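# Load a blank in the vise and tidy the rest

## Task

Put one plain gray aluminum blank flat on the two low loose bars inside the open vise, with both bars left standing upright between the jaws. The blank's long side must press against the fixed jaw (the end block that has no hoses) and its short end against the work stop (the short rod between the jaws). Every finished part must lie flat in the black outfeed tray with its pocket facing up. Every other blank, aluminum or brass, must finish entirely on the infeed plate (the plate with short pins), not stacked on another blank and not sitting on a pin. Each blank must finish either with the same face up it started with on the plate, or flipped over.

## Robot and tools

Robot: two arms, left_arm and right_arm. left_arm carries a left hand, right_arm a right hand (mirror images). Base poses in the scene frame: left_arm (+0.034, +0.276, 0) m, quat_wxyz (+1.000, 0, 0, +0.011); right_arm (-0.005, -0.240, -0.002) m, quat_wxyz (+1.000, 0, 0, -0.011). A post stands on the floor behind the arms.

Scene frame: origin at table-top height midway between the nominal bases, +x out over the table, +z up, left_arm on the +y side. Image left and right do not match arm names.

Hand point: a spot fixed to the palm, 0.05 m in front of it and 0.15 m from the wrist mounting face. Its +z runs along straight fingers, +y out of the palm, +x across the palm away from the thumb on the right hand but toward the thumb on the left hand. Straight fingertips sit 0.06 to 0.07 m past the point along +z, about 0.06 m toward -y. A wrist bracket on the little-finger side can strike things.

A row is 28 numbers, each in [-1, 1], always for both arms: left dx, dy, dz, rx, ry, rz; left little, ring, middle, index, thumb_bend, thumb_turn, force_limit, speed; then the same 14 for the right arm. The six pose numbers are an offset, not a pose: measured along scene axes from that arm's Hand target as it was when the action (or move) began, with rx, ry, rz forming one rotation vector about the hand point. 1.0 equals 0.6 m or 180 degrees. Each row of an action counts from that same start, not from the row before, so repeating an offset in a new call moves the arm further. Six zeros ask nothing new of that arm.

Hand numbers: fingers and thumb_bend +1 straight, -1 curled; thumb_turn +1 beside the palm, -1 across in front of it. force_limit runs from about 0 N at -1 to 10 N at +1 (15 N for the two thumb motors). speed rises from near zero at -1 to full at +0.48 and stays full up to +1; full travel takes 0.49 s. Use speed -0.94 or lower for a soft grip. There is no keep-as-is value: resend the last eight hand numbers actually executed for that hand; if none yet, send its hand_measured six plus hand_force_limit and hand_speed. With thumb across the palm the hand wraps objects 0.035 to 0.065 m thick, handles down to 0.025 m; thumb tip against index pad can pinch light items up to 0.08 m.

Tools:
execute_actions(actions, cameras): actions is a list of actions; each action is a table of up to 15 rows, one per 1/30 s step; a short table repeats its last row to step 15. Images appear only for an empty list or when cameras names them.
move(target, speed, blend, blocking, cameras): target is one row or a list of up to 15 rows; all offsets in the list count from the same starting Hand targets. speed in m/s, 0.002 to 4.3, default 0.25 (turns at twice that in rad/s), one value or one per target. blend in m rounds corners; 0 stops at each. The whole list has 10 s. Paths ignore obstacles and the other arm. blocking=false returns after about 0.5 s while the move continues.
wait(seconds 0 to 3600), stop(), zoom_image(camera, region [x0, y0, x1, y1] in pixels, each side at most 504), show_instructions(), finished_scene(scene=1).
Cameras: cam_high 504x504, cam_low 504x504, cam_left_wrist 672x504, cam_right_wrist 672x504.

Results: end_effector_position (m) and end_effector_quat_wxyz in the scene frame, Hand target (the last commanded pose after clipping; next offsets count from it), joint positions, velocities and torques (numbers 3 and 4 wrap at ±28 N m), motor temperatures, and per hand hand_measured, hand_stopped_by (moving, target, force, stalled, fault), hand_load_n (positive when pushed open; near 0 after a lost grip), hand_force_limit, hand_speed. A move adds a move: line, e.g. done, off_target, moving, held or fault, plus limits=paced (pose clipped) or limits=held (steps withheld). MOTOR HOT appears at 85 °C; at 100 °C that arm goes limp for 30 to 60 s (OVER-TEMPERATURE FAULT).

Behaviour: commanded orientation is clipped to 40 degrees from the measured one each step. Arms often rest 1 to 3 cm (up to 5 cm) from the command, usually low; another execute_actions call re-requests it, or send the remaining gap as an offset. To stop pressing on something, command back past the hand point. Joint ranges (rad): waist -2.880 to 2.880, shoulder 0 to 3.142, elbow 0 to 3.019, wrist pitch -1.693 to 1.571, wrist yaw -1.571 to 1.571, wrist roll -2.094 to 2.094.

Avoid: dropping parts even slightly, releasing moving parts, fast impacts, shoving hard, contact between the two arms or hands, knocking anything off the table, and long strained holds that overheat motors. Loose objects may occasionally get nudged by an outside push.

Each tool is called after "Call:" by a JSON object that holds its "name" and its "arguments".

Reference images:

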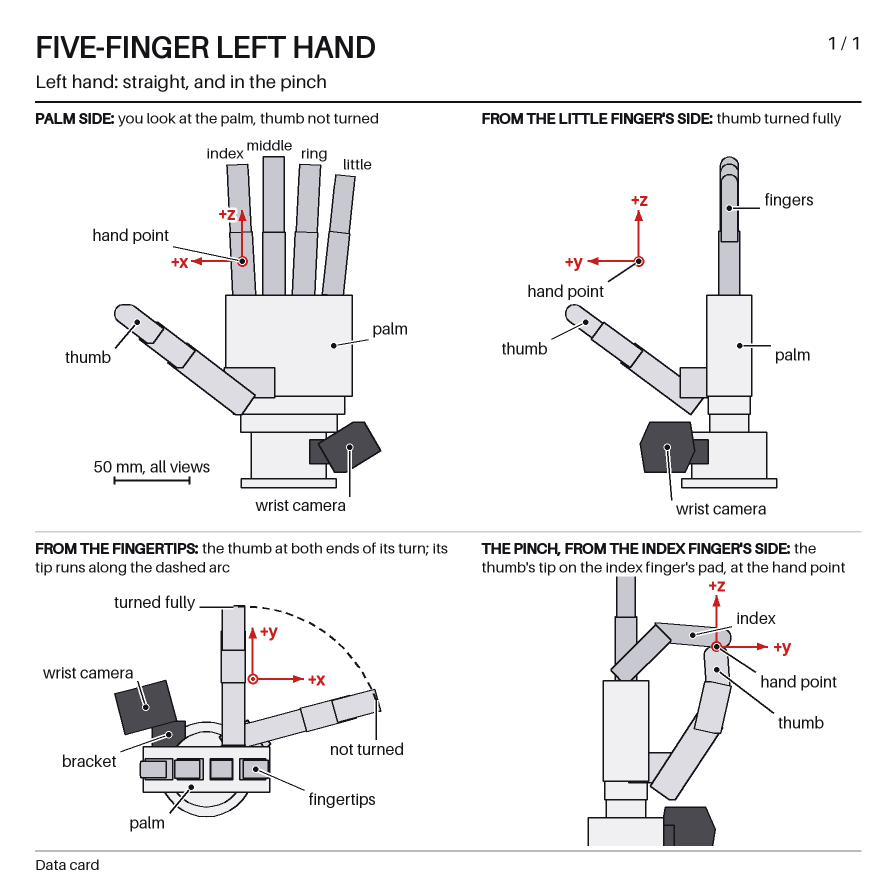

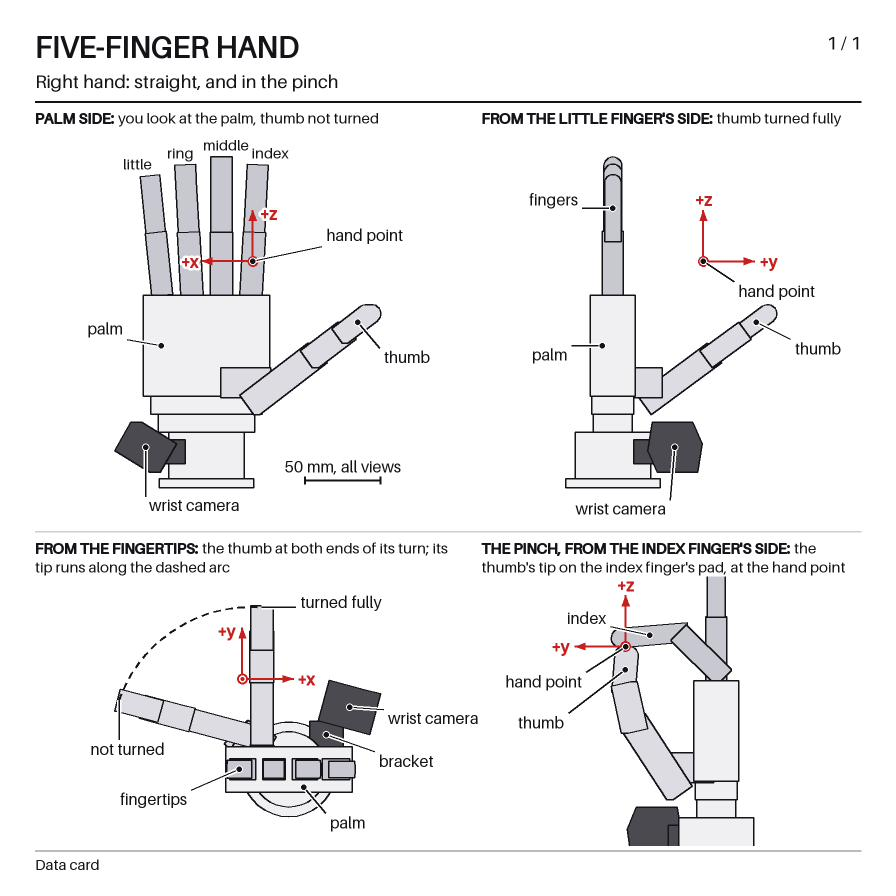

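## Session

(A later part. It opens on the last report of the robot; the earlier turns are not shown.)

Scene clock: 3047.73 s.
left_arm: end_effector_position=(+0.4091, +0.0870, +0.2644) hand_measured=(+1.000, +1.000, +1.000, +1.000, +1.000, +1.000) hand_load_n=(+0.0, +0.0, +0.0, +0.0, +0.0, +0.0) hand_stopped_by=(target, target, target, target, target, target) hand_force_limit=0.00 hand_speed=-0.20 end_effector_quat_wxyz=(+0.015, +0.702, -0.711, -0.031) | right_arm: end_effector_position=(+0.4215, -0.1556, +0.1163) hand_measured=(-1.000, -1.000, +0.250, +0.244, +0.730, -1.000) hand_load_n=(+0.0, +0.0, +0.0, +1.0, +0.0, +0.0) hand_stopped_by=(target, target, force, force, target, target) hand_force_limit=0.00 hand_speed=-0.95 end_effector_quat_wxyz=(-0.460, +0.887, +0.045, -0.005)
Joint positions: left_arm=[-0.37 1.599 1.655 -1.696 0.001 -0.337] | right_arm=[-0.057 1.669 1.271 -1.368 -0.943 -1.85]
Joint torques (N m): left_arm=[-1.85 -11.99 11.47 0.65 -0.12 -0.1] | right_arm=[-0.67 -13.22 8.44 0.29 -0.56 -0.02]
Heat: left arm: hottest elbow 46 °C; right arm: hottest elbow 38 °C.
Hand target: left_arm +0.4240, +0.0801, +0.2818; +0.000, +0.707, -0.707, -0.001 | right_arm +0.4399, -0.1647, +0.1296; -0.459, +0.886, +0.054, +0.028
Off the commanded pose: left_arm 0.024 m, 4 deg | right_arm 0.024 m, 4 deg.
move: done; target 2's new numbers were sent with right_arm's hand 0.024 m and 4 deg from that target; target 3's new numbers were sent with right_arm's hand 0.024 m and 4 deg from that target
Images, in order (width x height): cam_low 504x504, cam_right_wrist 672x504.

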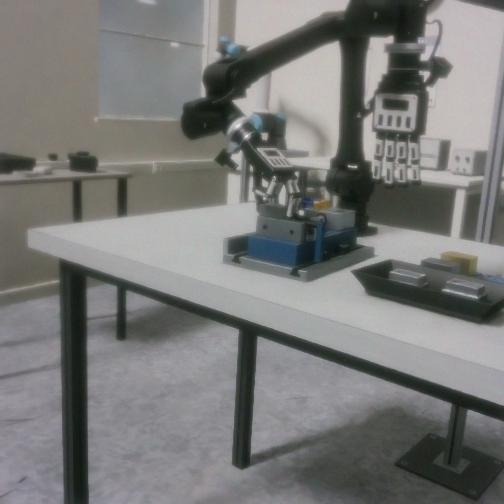

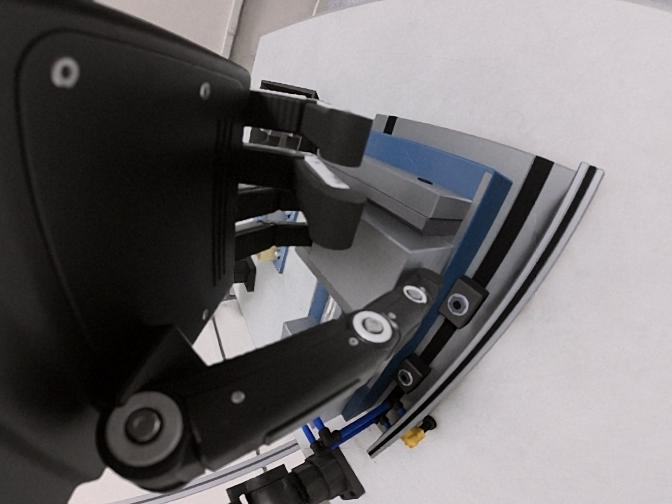

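Call:
{"name": "move", "arguments": {"target": [0,0,0,0,0,0,1,1,1,1,1,1,0,-0.2,0,0,0,0,0,0,-1,-1,0.36,0.36,0.80,-1,0.0,-0.9], "speed": 0.015, "cameras": []}}

Call:
{"name": "move", "arguments": {"target": [0,0,0,0,0,0,1,1,1,1,1,1,0,-0.2,-0.005,-0.003,0.09,0,0,0,-1,-1,0.38,0.38,0.80,-1,0.0,-0.9], "speed": 0.03, "cameras": ["cam_left_wrist","cam_right_wrist","cam_low"]}}

Call:
{"name": "zoom_image", "arguments": {"camera": "cam_left_wrist", "region": [365, 245, 425, 305]}}

Call:
{"name": "zoom_image", "arguments": {"camera": "cam_right_wrist", "region": [320, 140, 480, 300]}}

Scene clock: 3055.60 s.
left_arm: end_effector_position=(+0.4091, +0.0870, +0.2644) hand_measured=(+1.000, +1.000, +1.000, +1.000, +1.000, +1.000) hand_load_n=(+0.0, +0.0, +0.0, +0.0, -0.5, +0.0) hand_stopped_by=(target, target, target, target, target, target) hand_force_limit=0.00 hand_speed=-0.20 end_effector_quat_wxyz=(+0.015, +0.702, -0.711, -0.031) | right_arm: end_effector_position=(+0.4216, -0.1562, +0.1163) hand_measured=(-1.000, -1.000, +0.360, +0.360, +0.800, -1.000) hand_load_n=(+0.0, +0.0, +0.0, +0.0, +0.0, +0.0) hand_stopped_by=(target, target, target, target, target, target) hand_force_limit=0.00 hand_speed=-0.90 end_effector_quat_wxyz=(-0.460, +0.887, +0.044, -0.004)
Joint positions: left_arm=[-0.37 1.599 1.655 -1.696 0.001 -0.337] | right_arm=[-0.059 1.669 1.271 -1.368 -0.943 -1.85]
Joint torques (N m): left_arm=[-1.67 -11.93 11.43 0.72 -0.11 -0.09] | right_arm=[-0.79 -13.16 8.39 0.21 -0.59 0.01]
Heat: left arm: hottest elbow 46 °C; right arm: hottest elbow 38 °C.
Hand target: left_arm +0.4240, +0.0801, +0.2818; +0.000, +0.707, -0.707, -0.001 | right_arm +0.4399, -0.1647, +0.1296; -0.459, +0.886, +0.054, +0.028
Off the commanded pose: left_arm 0.024 m, 4 deg | right_arm 0.024 m, 4 deg.
move: done

Scene clock: 3058.10 s.
left_arm: end_effector_position=(+0.4091, +0.0870, +0.2644) hand_measured=(+1.000, +1.000, +1.000, +1.000, +1.000, +1.000) hand_load_n=(+0.0, +0.0, +0.0, +0.5, +0.0, +0.0) hand_stopped_by=(target, target, target, target, target, target) hand_force_limit=0.00 hand_speed=-0.20 end_effector_quat_wxyz=(+0.015, +0.702, -0.711, -0.031) | right_arm: end_effector_position=(+0.4221, -0.1563, +0.1602) hand_measured=(-1.000, -1.000, +0.380, +0.380, +0.800, -1.000) hand_load_n=(+0.0, +0.0, +0.0, +0.0, +0.0, +0.0) hand_stopped_by=(target, target, target, target, target, target) hand_force_limit=0.00 hand_speed=-0.90 end_effector_quat_wxyz=(-0.460, +0.887, +0.045, -0.003)
Joint positions: left_arm=[-0.37 1.599 1.655 -1.696 0.001 -0.337] | right_arm=[-0.059 1.63 1.345 -1.479 -0.943 -1.852]
Joint torques (N m): left_arm=[-1.79 -12.1 11.43 0.66 -0.11 -0.09] | right_arm=[-1.08 -13.74 9.8 -0.65 -0.56 -0.07]
Heat: left arm: hottest elbow 46 °C; right arm: hottest elbow 38 °C.
Hand target: left_arm +0.4240, +0.0801, +0.2818; +0.000, +0.707, -0.707, -0.001 | right_arm +0.4369, -0.1665, +0.1836; -0.459, +0.886, +0.054, +0.028
Off the commanded pose: left_arm 0.024 m, 4 deg | right_arm 0.030 m, 4 deg.
move: off_target (right_arm)
Images, in order (width x height): cam_low 504x504, cam_left_wrist 672x504, cam_right_wrist 672x504.

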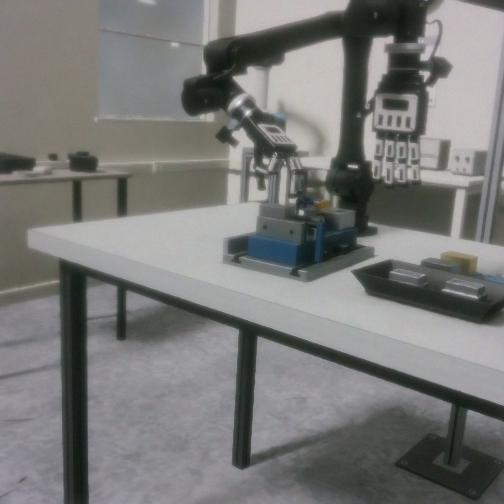

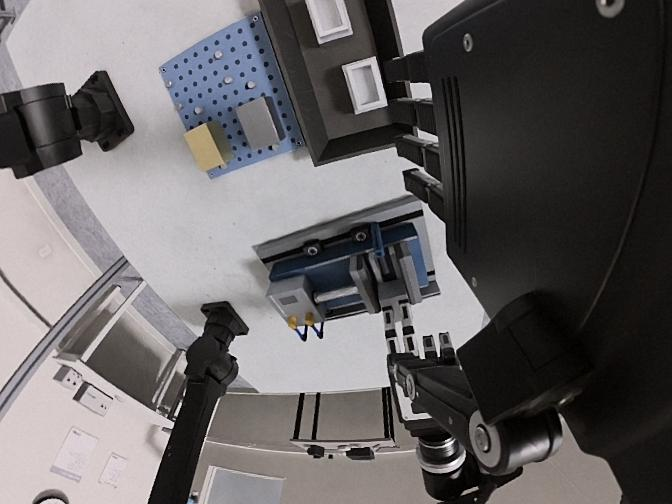

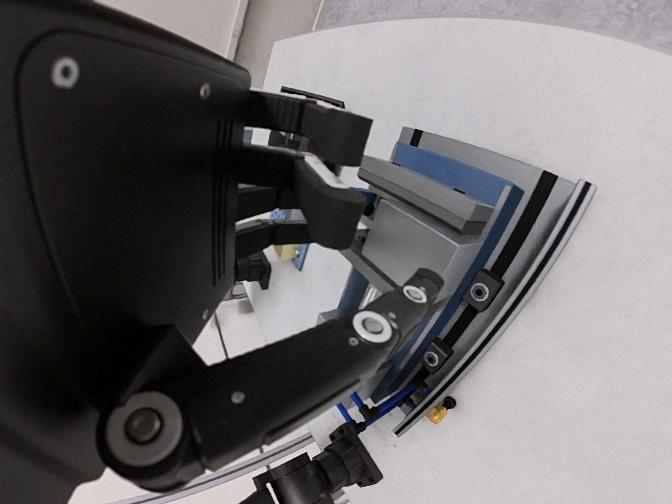

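Scaled by 8.400 from the camera's image (finer frame: 960x720).

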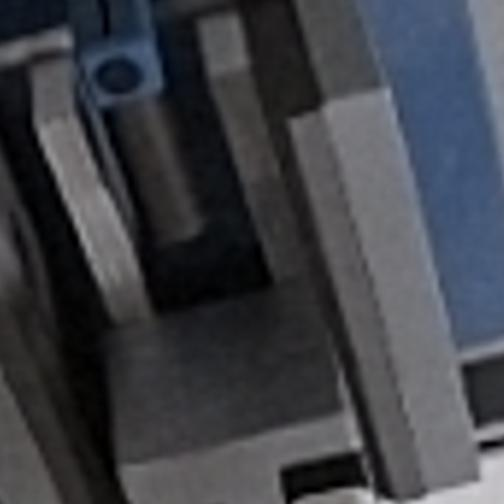

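Scaled by 3.150 from the camera's image (finer frame: 960x720).

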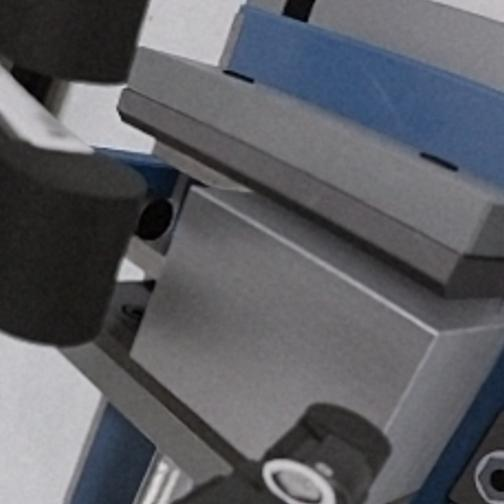

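Call:
{"name": "move", "arguments": {"target": [[0,0,0,0,0,0,1,1,1,1,1,1,0,-0.2,0,-0.0,0,0,0,0,-1,-1,-1,-1,0.80,-1,0.0,-0.2],[0,0,0,0,0,0,1,1,1,1,1,1,0,-0.2,0,-0.028,0,0,0,0,-1,-1,-1,-1,0.62,-1,0.0,-0.5]], "speed": 0.03, "cameras": ["cam_left_wrist","cam_right_wrist","cam_low"]}}

Call:
{"name": "zoom_image", "arguments": {"camera": "cam_left_wrist", "region": [365, 245, 425, 305]}}

Call:
{"name": "zoom_image", "arguments": {"camera": "cam_right_wrist", "region": [320, 140, 480, 300]}}

Scene clock: 3093.50 s.
left_arm: end_effector_position=(+0.4091, +0.0870, +0.2644) hand_measured=(+1.000, +1.000, +1.000, +1.000, +1.000, +1.000) hand_load_n=(+0.0, +0.5, +0.5, +0.0, +0.0, +0.0) hand_stopped_by=(target, target, target, target, target, target) hand_force_limit=0.00 hand_speed=-0.20 end_effector_quat_wxyz=(+0.015, +0.702, -0.711, -0.031) | right_arm: end_effector_position=(+0.4229, -0.1751, +0.1669) hand_measured=(-1.000, -1.000, -1.000, -1.000, +0.620, -1.000) hand_load_n=(+0.0, +0.0, +0.0, +0.0, +0.0, +0.5) hand_stopped_by=(target, target, target, target, target, target) hand_force_limit=0.00 hand_speed=-0.50 end_effector_quat_wxyz=(-0.462, +0.886, +0.045, +0.005)
Joint positions: left_arm=[-0.37 1.599 1.655 -1.696 0.001 -0.337] | right_arm=[-0.102 1.63 1.362 -1.529 -0.941 -1.912]
Joint torques (N m): left_arm=[-1.67 -11.99 11.43 0.66 -0.11 -0.1] | right_arm=[-1.38 -12.63 9.83 -0.66 -0.37 -0.07]
Heat: left arm: hottest elbow 46 °C; right arm: hottest elbow 38 °C.
Hand target: left_arm +0.4240, +0.0801, +0.2818; +0.000, +0.707, -0.707, -0.001 | right_arm +0.4369, -0.1833, +0.1836; -0.459, +0.886, +0.054, +0.028
Off the commanded pose: left_arm 0.024 m, 4 deg | right_arm 0.023 m, 3 deg.
move: off_target (right_arm); target 2's new numbers were sent with right_arm's hand 0.023 m and 3 deg from that target
Images, in order (width x height): cam_low 504x504, cam_left_wrist 672x504, cam_right_wrist 672x504.

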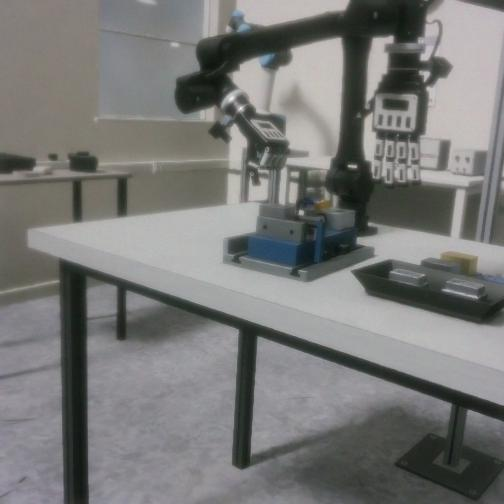

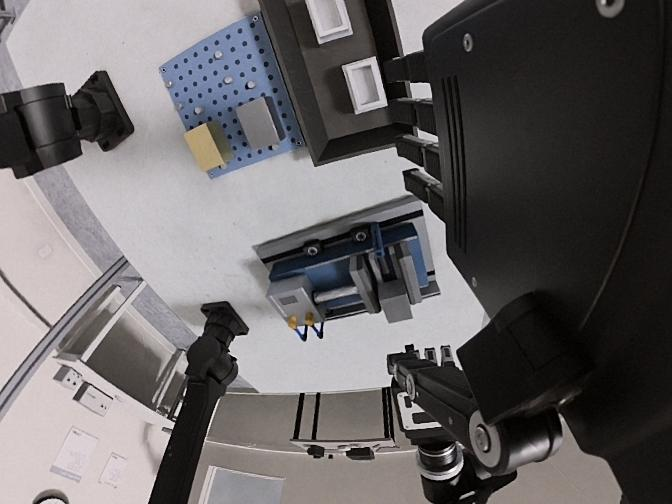

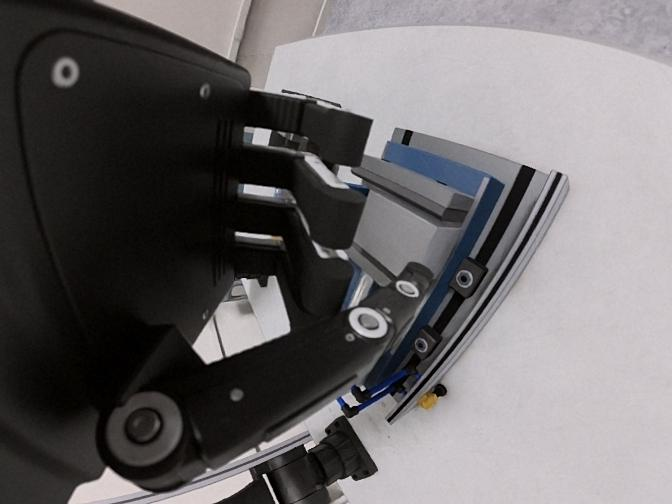

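Scaled by 8.400 from the camera's image (finer frame: 960x720).

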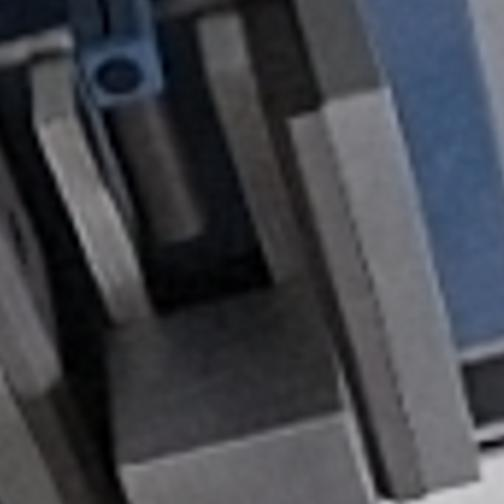

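Scaled by 3.150 from the camera's image (finer frame: 960x720).

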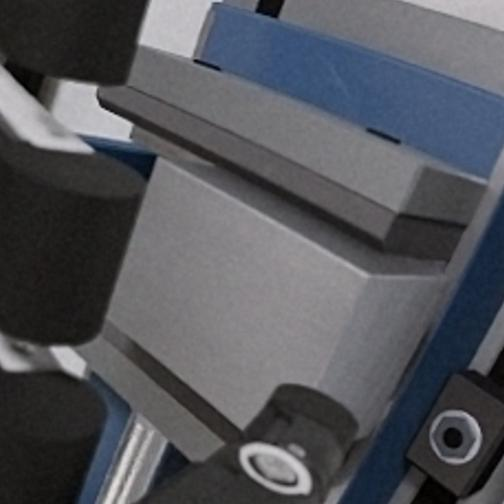

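Call:
{"name": "move", "arguments": {"target": [0,0,0,0,0,0,1,1,1,1,1,1,0,-0.2,-0.0133,0,-0.103,0,0,0,-1,-1,-1,-1,0.62,-1,0.0,-0.5], "speed": 0.04, "cameras": ["cam_left_wrist","cam_right_wrist","cam_low"]}}

Call:
{"name": "zoom_image", "arguments": {"camera": "cam_right_wrist", "region": [320, 140, 480, 300]}}

Call:
{"name": "zoom_image", "arguments": {"camera": "cam_low", "region": [250, 180, 330, 260]}}

Scene clock: 3110.50 s.
left_arm: end_effector_position=(+0.4091, +0.0870, +0.2644) hand_measured=(+1.000, +1.000, +1.000, +1.000, +1.000, +1.000) hand_load_n=(+0.0, +0.0, +0.0, +0.0, +0.0, +0.0) hand_stopped_by=(target, target, target, target, target, target) hand_force_limit=0.00 hand_speed=-0.20 end_effector_quat_wxyz=(+0.015, +0.702, -0.711, -0.031) | right_arm: end_effector_position=(+0.4225, -0.1750, +0.1206) hand_measured=(-1.000, -1.000, -1.000, -1.000, +0.620, -1.000) hand_load_n=(+0.0, +0.0, +0.0, +0.0, +0.0, +0.0) hand_stopped_by=(target, target, target, target, target, target) hand_force_limit=0.00 hand_speed=-0.50 end_effector_quat_wxyz=(-0.460, +0.886, +0.052, +0.015)
Joint positions: left_arm=[-0.37 1.599 1.655 -1.696 0.001 -0.337] | right_arm=[-0.102 1.655 1.268 -1.391 -0.941 -1.916]
Joint torques (N m): left_arm=[-1.79 -12.04 11.47 0.7 -0.11 -0.1] | right_arm=[-1.03 -12.63 6.61 0.24 -0.39 -0.08]
Heat: left arm: hottest elbow 47 °C; right arm: hottest elbow 39 °C.
Hand target: left_arm +0.4240, +0.0801, +0.2818; +0.000, +0.707, -0.707, -0.001 | right_arm +0.4289, -0.1833, +0.1218; -0.459, +0.886, +0.054, +0.028
Off the commanded pose: left_arm 0.024 m, 4 deg | right_arm 0.011 m, 1 deg.
move: off_target (right_arm)
Images, in order (width x height): cam_low 504x504, cam_left_wrist 672x504, cam_right_wrist 672x504.

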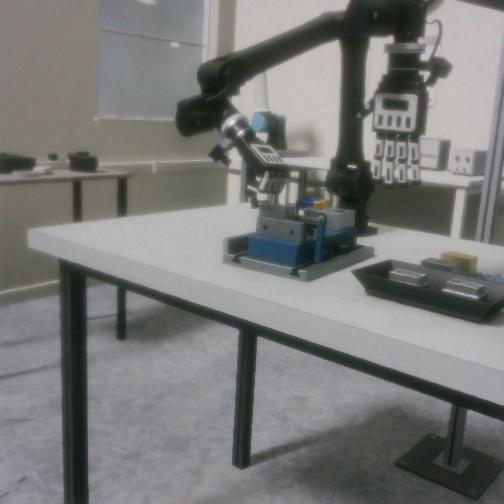

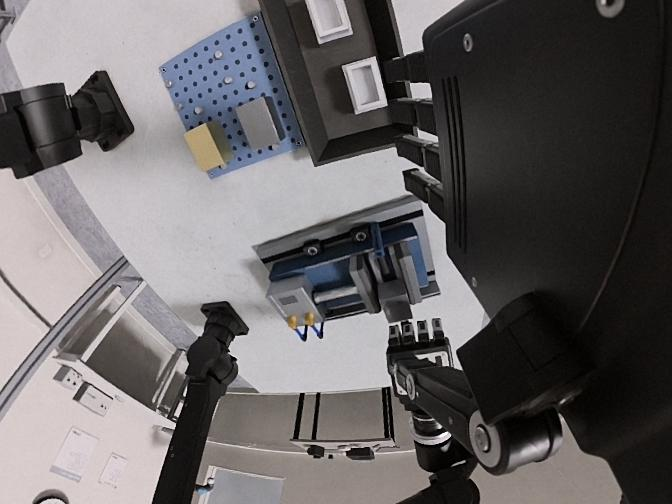

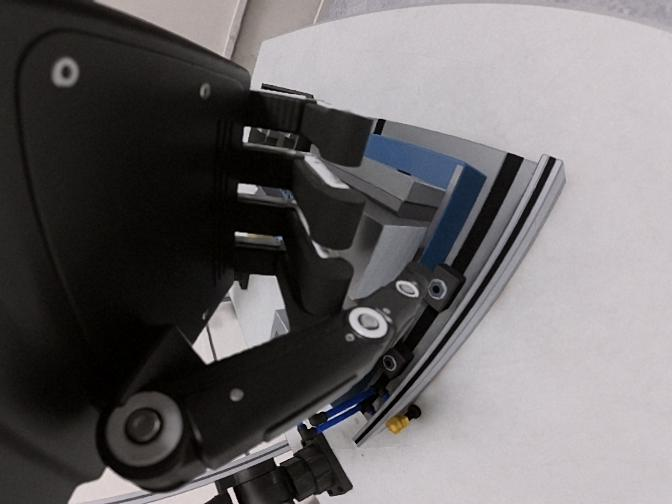

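Scaled by 3.150 from the camera's image (finer frame: 960x720).

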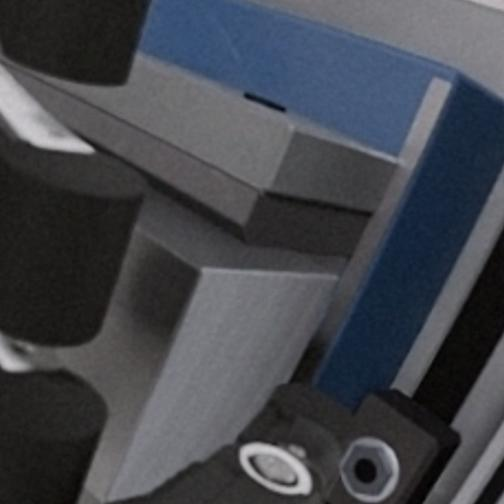

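Scaled by 6.300 from the camera's image (finer frame: 720x720).

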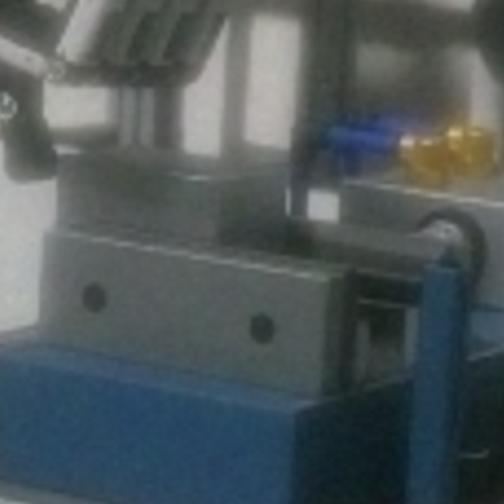

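Call:
{"name": "move", "arguments": {"target": [0,0,0,0,0,0,1,1,1,1,1,1,0,-0.2,-0.0012,0,-0.0135,0,0,0,-1,-1,-1,-1,0.62,-1,0.0,-0.5], "speed": 0.04, "cameras": []}}

Scene clock: 3116.07 s.
left_arm: end_effector_position=(+0.4091, +0.0870, +0.2644) hand_measured=(+1.000, +1.000, +1.000, +1.000, +1.000, +1.000) hand_load_n=(+0.0, +0.0, +0.0, +0.0, +0.0, +0.0) hand_stopped_by=(target, target, target, target, target, target) hand_force_limit=0.00 hand_speed=-0.20 end_effector_quat_wxyz=(+0.015, +0.702, -0.711, -0.031) | right_arm: end_effector_position=(+0.4217, -0.1749, +0.1118) hand_measured=(-1.000, -1.000, -1.000, -1.000, +0.620, -1.000) hand_load_n=(+0.0, +0.0, +0.0, +0.0, +0.0, +0.0) hand_stopped_by=(target, target, target, target, target, target) hand_force_limit=0.00 hand_speed=-0.50 end_effector_quat_wxyz=(-0.460, +0.886, +0.052, +0.015)
Joint positions: left_arm=[-0.37 1.599 1.655 -1.696 0.001 -0.337] | right_arm=[-0.102 1.663 1.253 -1.37 -0.941 -1.918]
Joint torques (N m): left_arm=[-1.73 -12.16 11.45 0.65 -0.11 -0.1] | right_arm=[-1.08 -12.57 6.45 0.1 -0.39 -0.1]
Heat: left arm: hottest elbow 47 °C; right arm: hottest elbow 38 °C.
Hand target: left_arm +0.4240, +0.0801, +0.2818; +0.000, +0.707, -0.707, -0.001 | right_arm +0.4282, -0.1833, +0.1137; -0.459, +0.886, +0.054, +0.028
Off the commanded pose: left_arm 0.024 m, 4 deg | right_arm 0.011 m, 2 deg.
move: off_target (right_arm)

Call:
{"name": "move", "arguments": {"target": [0,0,0,0,0,0,1,1,1,1,1,1,0,-0.2,0.0,0.06,0.0,0,0,0,-1,-1,-1,-1,0.62,-1,0.0,-0.5], "speed": 0.02, "cameras": ["cam_left_wrist","cam_right_wrist"]}}

Call:
{"name": "zoom_image", "arguments": {"camera": "cam_left_wrist", "region": [365, 245, 425, 305]}}

Call:
{"name": "zoom_image", "arguments": {"camera": "cam_right_wrist", "region": [320, 140, 480, 300]}}

Scene clock: 3125.37 s.
left_arm: end_effector_position=(+0.4091, +0.0870, +0.2644) hand_measured=(+1.000, +1.000, +1.000, +1.000, +1.000, +1.000) hand_load_n=(+0.0, +0.0, +0.0, +0.0, +0.0, +0.0) hand_stopped_by=(target, target, target, target, target, target) hand_force_limit=0.00 hand_speed=-0.20 end_effector_quat_wxyz=(+0.015, +0.702, -0.711, -0.031) | right_arm: end_effector_position=(+0.4231, -0.1590, +0.1027) hand_measured=(-1.000, -1.000, -1.000, -1.000, +0.620, -1.000) hand_load_n=(+0.0, +0.0, +0.5, +0.0, +1.0, +0.0) hand_stopped_by=(target, target, target, target, target, target) hand_force_limit=0.00 hand_speed=-0.50 end_effector_quat_wxyz=(-0.458, +0.888, +0.037, +0.015)
Joint positions: left_arm=[-0.37 1.599 1.655 -1.696 0.001 -0.337] | right_arm=[-0.067 1.655 1.221 -1.272 -0.944 -1.811]
Joint torques (N m): left_arm=[-1.85 -12.22 11.4 0.68 -0.11 -0.1] | right_arm=[1.73 -14.27 6.53 0.36 -0.72 0.17]
Heat: left arm: hottest elbow 47 °C; right arm: hottest elbow 38 °C.
Hand target: left_arm +0.4240, +0.0801, +0.2818; +0.000, +0.707, -0.707, -0.001 | right_arm +0.4282, -0.1473, +0.1137; -0.459, +0.886, +0.054, +0.028
Off the commanded pose: left_arm 0.024 m, 4 deg | right_arm 0.017 m, 3 deg.
move: off_target (right_arm)

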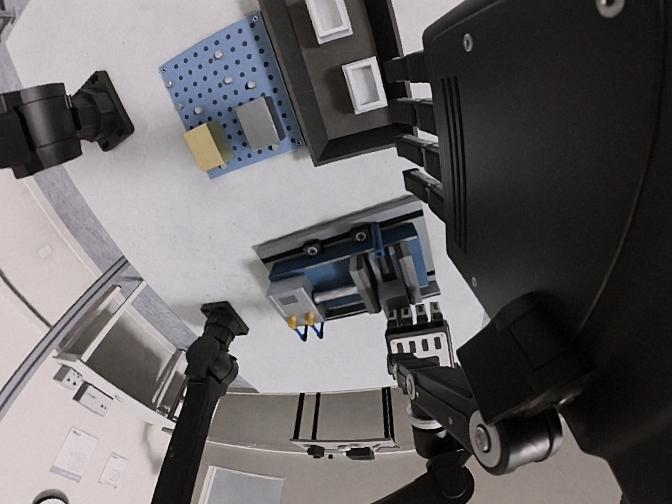

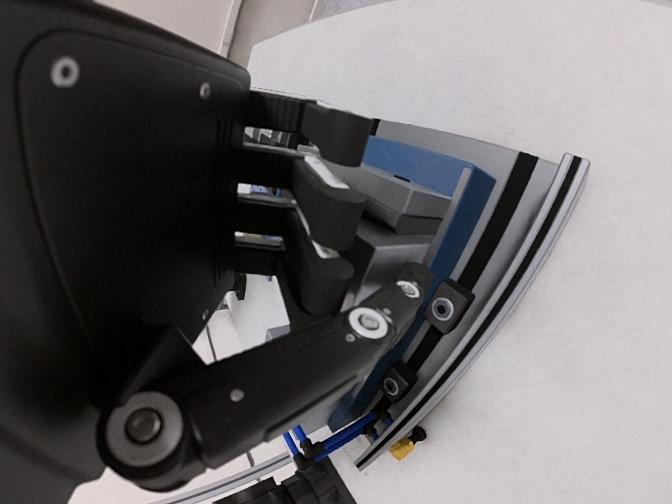

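Scaled by 8.400 from the camera's image (finer frame: 960x720).

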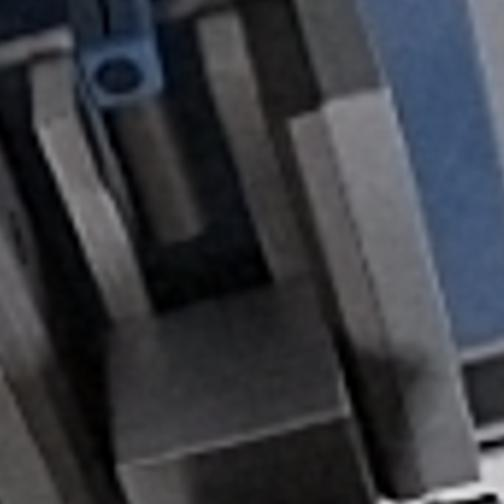

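Scaled by 3.150 from the camera's image (finer frame: 960x720).

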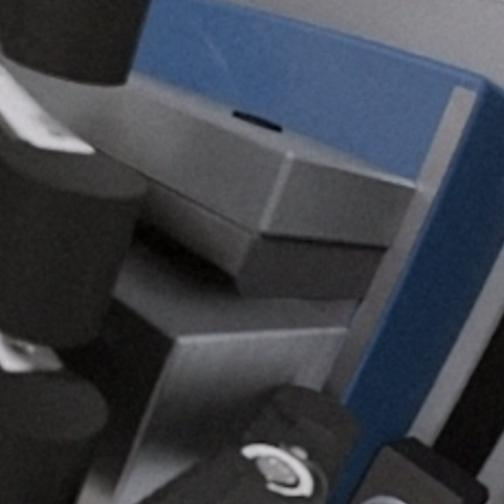

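Call:
{"name": "move", "arguments": {"target": [0,0,0,0,0,0,1,1,1,1,1,1,0,-0.2,0.0,0.015,0.010,0,0,0,-1,-1,-1,-1,0.62,-1,0.0,-0.5], "speed": 0.02, "cameras": ["cam_left_wrist","cam_right_wrist","cam_low"]}}

Call:
{"name": "zoom_image", "arguments": {"camera": "cam_left_wrist", "region": [365, 245, 425, 305]}}

Call:
{"name": "zoom_image", "arguments": {"camera": "cam_low", "region": [250, 180, 330, 260]}}

Scene clock: 3132.97 s.
left_arm: end_effector_position=(+0.4091, +0.0870, +0.2644) hand_measured=(+1.000, +1.000, +1.000, +1.000, +1.000, +1.000) hand_load_n=(+0.0, +0.0, +0.0, +0.0, +0.0, +0.0) hand_stopped_by=(target, target, target, target, target, target) hand_force_limit=0.00 hand_speed=-0.20 end_effector_quat_wxyz=(+0.015, +0.702, -0.711, -0.031) | right_arm: end_effector_position=(+0.4235, -0.1504, +0.1074) hand_measured=(-1.000, -1.000, -1.000, -1.000, +0.620, -1.000) hand_load_n=(+0.0, +0.0, +0.0, +0.0, +1.0, +0.0) hand_stopped_by=(target, target, target, target, target, target) hand_force_limit=0.00 hand_speed=-0.50 end_effector_quat_wxyz=(-0.456, +0.889, +0.041, +0.016)
Joint positions: left_arm=[-0.37 1.599 1.655 -1.696 0.001 -0.337] | right_arm=[-0.047 1.643 1.221 -1.258 -0.944 -1.788]
Joint torques (N m): left_arm=[-1.79 -11.93 11.44 0.72 -0.11 -0.09] | right_arm=[1.9 -13.86 6.74 0.42 -0.75 0.14]
Heat: left arm: hottest elbow 47 °C; right arm: hottest elbow 37 °C.
Hand target: left_arm +0.4240, +0.0801, +0.2818; +0.000, +0.707, -0.707, -0.001 | right_arm +0.4282, -0.1383, +0.1197; -0.459, +0.886, +0.054, +0.028
Off the commanded pose: left_arm 0.024 m, 4 deg | right_arm 0.018 m, 2 deg.
move: off_target (right_arm)
Images, in order (width x height): cam_low 504x504, cam_left_wrist 672x504, cam_right_wrist 672x504.

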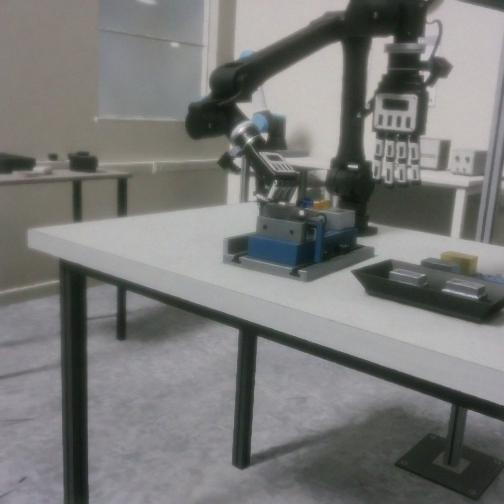

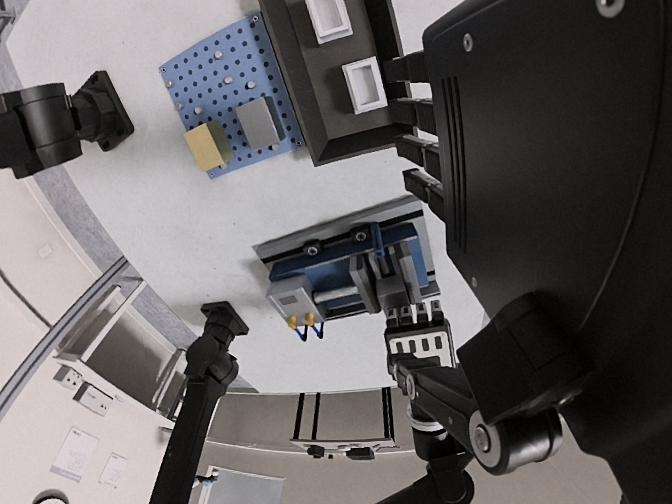

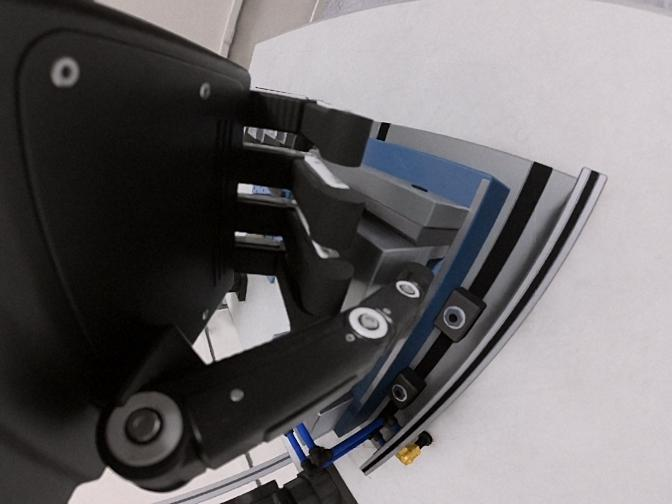

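Scaled by 8.400 from the camera's image (finer frame: 960x720).

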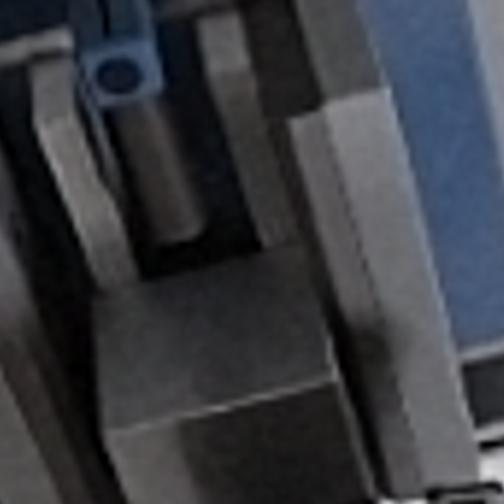

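Scaled by 6.300 from the camera's image (finer frame: 720x720).

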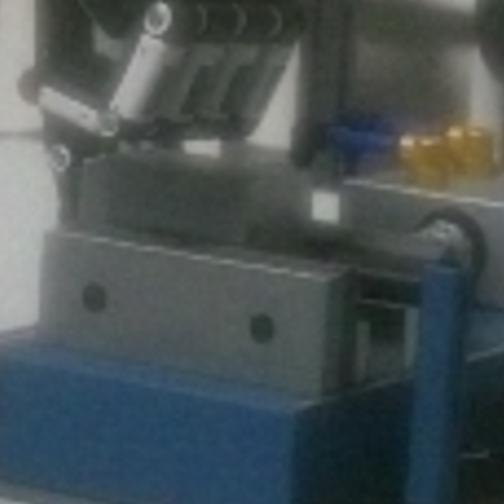

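Call:
{"name": "zoom_image", "arguments": {"camera": "cam_left_wrist", "region": [370, 275, 420, 315]}}

Call:
{"name": "zoom_image", "arguments": {"camera": "cam_right_wrist", "region": [340, 160, 480, 300]}}

Scaled by 10.080 from the camera's image (finer frame: 960x720).

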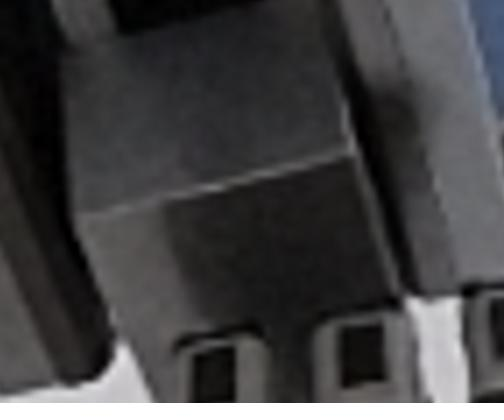

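Scaled by 3.600 from the camera's image (finer frame: 960x720).

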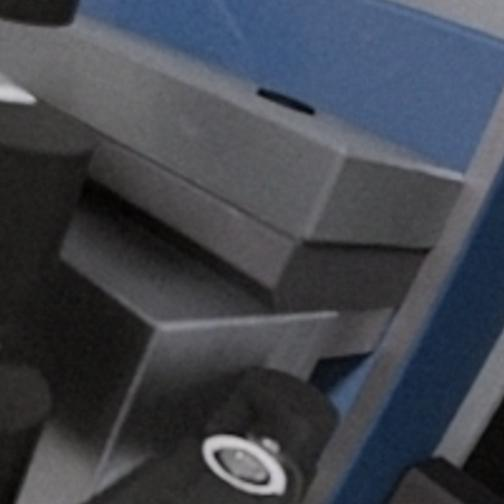

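Call:
{"name": "move", "arguments": {"target": [0,0,0,0,0,0,1,1,1,1,1,1,0,-0.2,0.0,-0.037,0.0,0,0,0,-1,-1,-1,-1,0.62,-1,0.0,-0.5], "speed": 0.02, "cameras": []}}

Call:
{"name": "move", "arguments": {"target": [0,0,0,0,0,0,1,1,1,1,1,1,0,-0.2,-0.004,0,0.0,0,0,0,-1,-1,-1,-1,0.62,-1,0.0,-0.5], "speed": 0.02, "cameras": ["cam_left_wrist","cam_right_wrist","cam_low"]}}

Call:
{"name": "zoom_image", "arguments": {"camera": "cam_left_wrist", "region": [365, 245, 425, 305]}}

Call:
{"name": "zoom_image", "arguments": {"camera": "cam_left_wrist", "region": [370, 275, 420, 315]}}

Call:
{"name": "zoom_image", "arguments": {"camera": "cam_right_wrist", "region": [340, 160, 480, 300]}}

Scene clock: 3175.63 s.
left_arm: end_effector_position=(+0.4091, +0.0870, +0.2644) hand_measured=(+1.000, +1.000, +1.000, +1.000, +1.000, +1.000) hand_load_n=(+0.0, +0.0, +0.0, +0.0, +0.0, +0.0) hand_stopped_by=(target, target, target, target, target, target) hand_force_limit=0.00 hand_speed=-0.20 end_effector_quat_wxyz=(+0.015, +0.702, -0.711, -0.031) | right_arm: end_effector_position=(+0.4153, -0.1509, +0.1087) hand_measured=(-1.000, -1.000, -1.000, -1.000, +0.620, -1.000) hand_load_n=(+0.0, +0.0, +0.0, +0.0, +0.0, +0.0) hand_stopped_by=(target, target, target, target, target, target) hand_force_limit=0.00 hand_speed=-0.50 end_effector_quat_wxyz=(-0.459, +0.887, +0.050, +0.006)
Joint positions: left_arm=[-0.37 1.599 1.655 -1.696 0.001 -0.337] | right_arm=[-0.048 1.643 1.221 -1.305 -0.944 -1.834]
Joint torques (N m): left_arm=[-1.61 -11.93 11.44 0.68 -0.11 -0.09] | right_arm=[-1.2 -12.63 7.99 -0.46 -0.58 -0.08]
Heat: left arm: hottest elbow 47 °C; right arm: hottest elbow 36 °C.
Hand target: left_arm +0.4240, +0.0801, +0.2818; +0.000, +0.707, -0.707, -0.001 | right_arm +0.4282, -0.1605, +0.1197; -0.459, +0.886, +0.054, +0.028
Off the commanded pose: left_arm 0.024 m, 4 deg | right_arm 0.019 m, 3 deg.
move: off_target (right_arm)

Scene clock: 3176.43 s.
left_arm: end_effector_position=(+0.4091, +0.0870, +0.2644) hand_measured=(+1.000, +1.000, +1.000, +1.000, +1.000, +1.000) hand_load_n=(+0.0, +0.0, +0.0, +0.0, +0.0, +0.5) hand_stopped_by=(target, target, target, target, target, target) hand_force_limit=0.00 hand_speed=-0.20 end_effector_quat_wxyz=(+0.015, +0.702, -0.711, -0.031) | right_arm: end_effector_position=(+0.4154, -0.1509, +0.1087) hand_measured=(-1.000, -1.000, -1.000, -1.000, +0.620, -1.000) hand_load_n=(+0.0, +0.0, +0.0, +0.0, +0.0, +0.5) hand_stopped_by=(target, target, target, target, target, target) hand_force_limit=0.00 hand_speed=-0.50 end_effector_quat_wxyz=(-0.459, +0.887, +0.051, +0.007)
Joint positions: left_arm=[-0.37 1.599 1.655 -1.696 0.001 -0.337] | right_arm=[-0.048 1.643 1.221 -1.305 -0.944 -1.835]
Joint torques (N m): left_arm=[-1.9 -11.99 11.44 0.68 -0.12 -0.09] | right_arm=[-0.79 -13.1 7.5 -0.5 -0.54 -0.08]
Heat: left arm: hottest elbow 47 °C; right arm: hottest elbow 36 °C.
Hand target: left_arm +0.4240, +0.0801, +0.2818; +0.000, +0.707, -0.707, -0.001 | right_arm +0.4258, -0.1605, +0.1197; -0.459, +0.886, +0.054, +0.028
Off the commanded pose: left_arm 0.024 m, 4 deg | right_arm 0.018 m, 2 deg.
move: off_target (right_arm)
Images, in order (width x height): cam_low 504x504, cam_left_wrist 672x504, cam_right_wrist 672x504.

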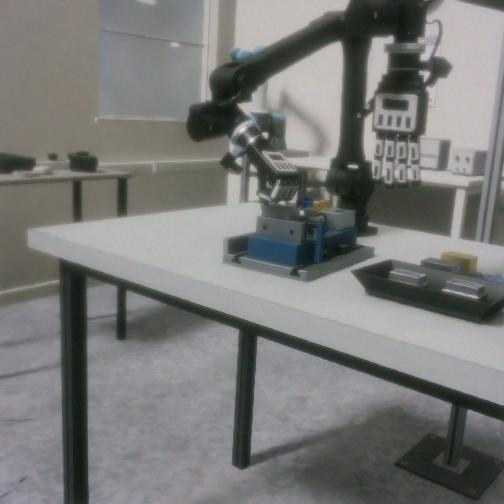

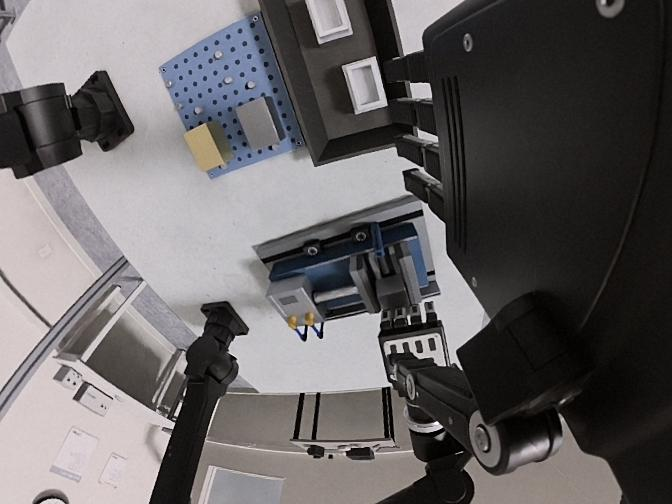

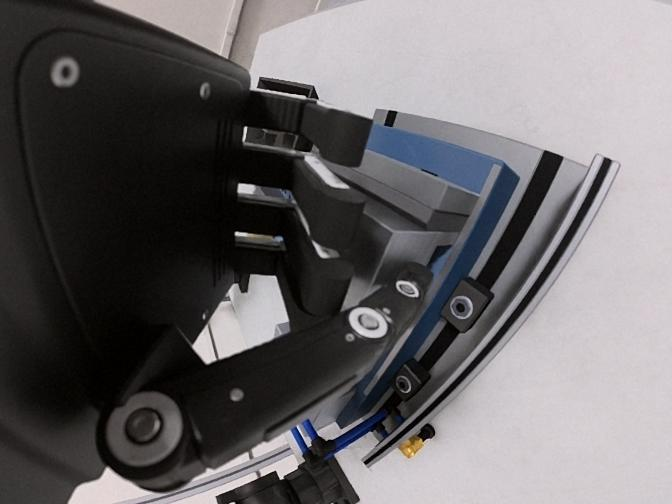

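Scaled by 8.400 from the camera's image (finer frame: 960x720).

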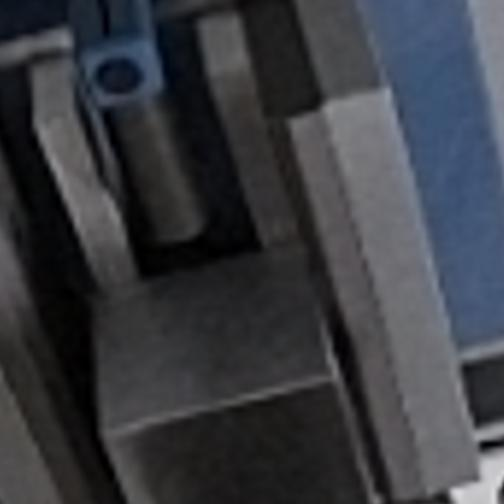

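Scaled by 10.080 from the camera's image (finer frame: 960x720).

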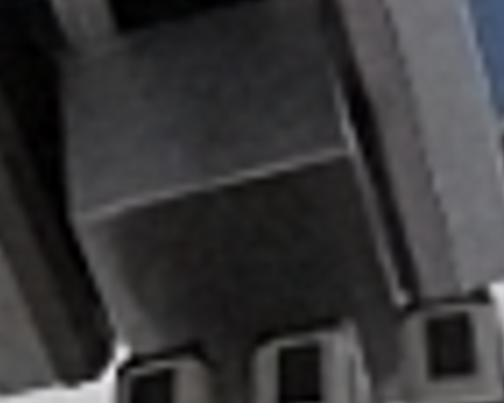

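Scaled by 3.600 from the camera's image (finer frame: 960x720).

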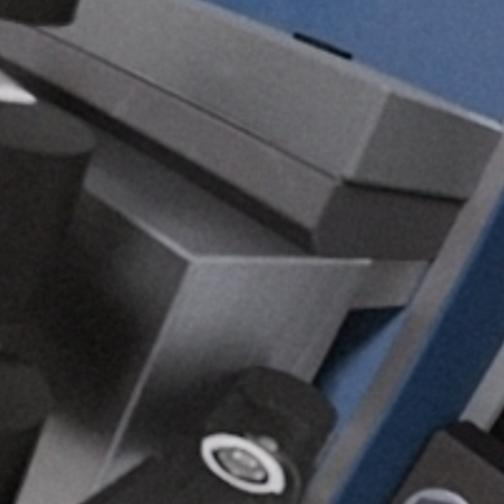

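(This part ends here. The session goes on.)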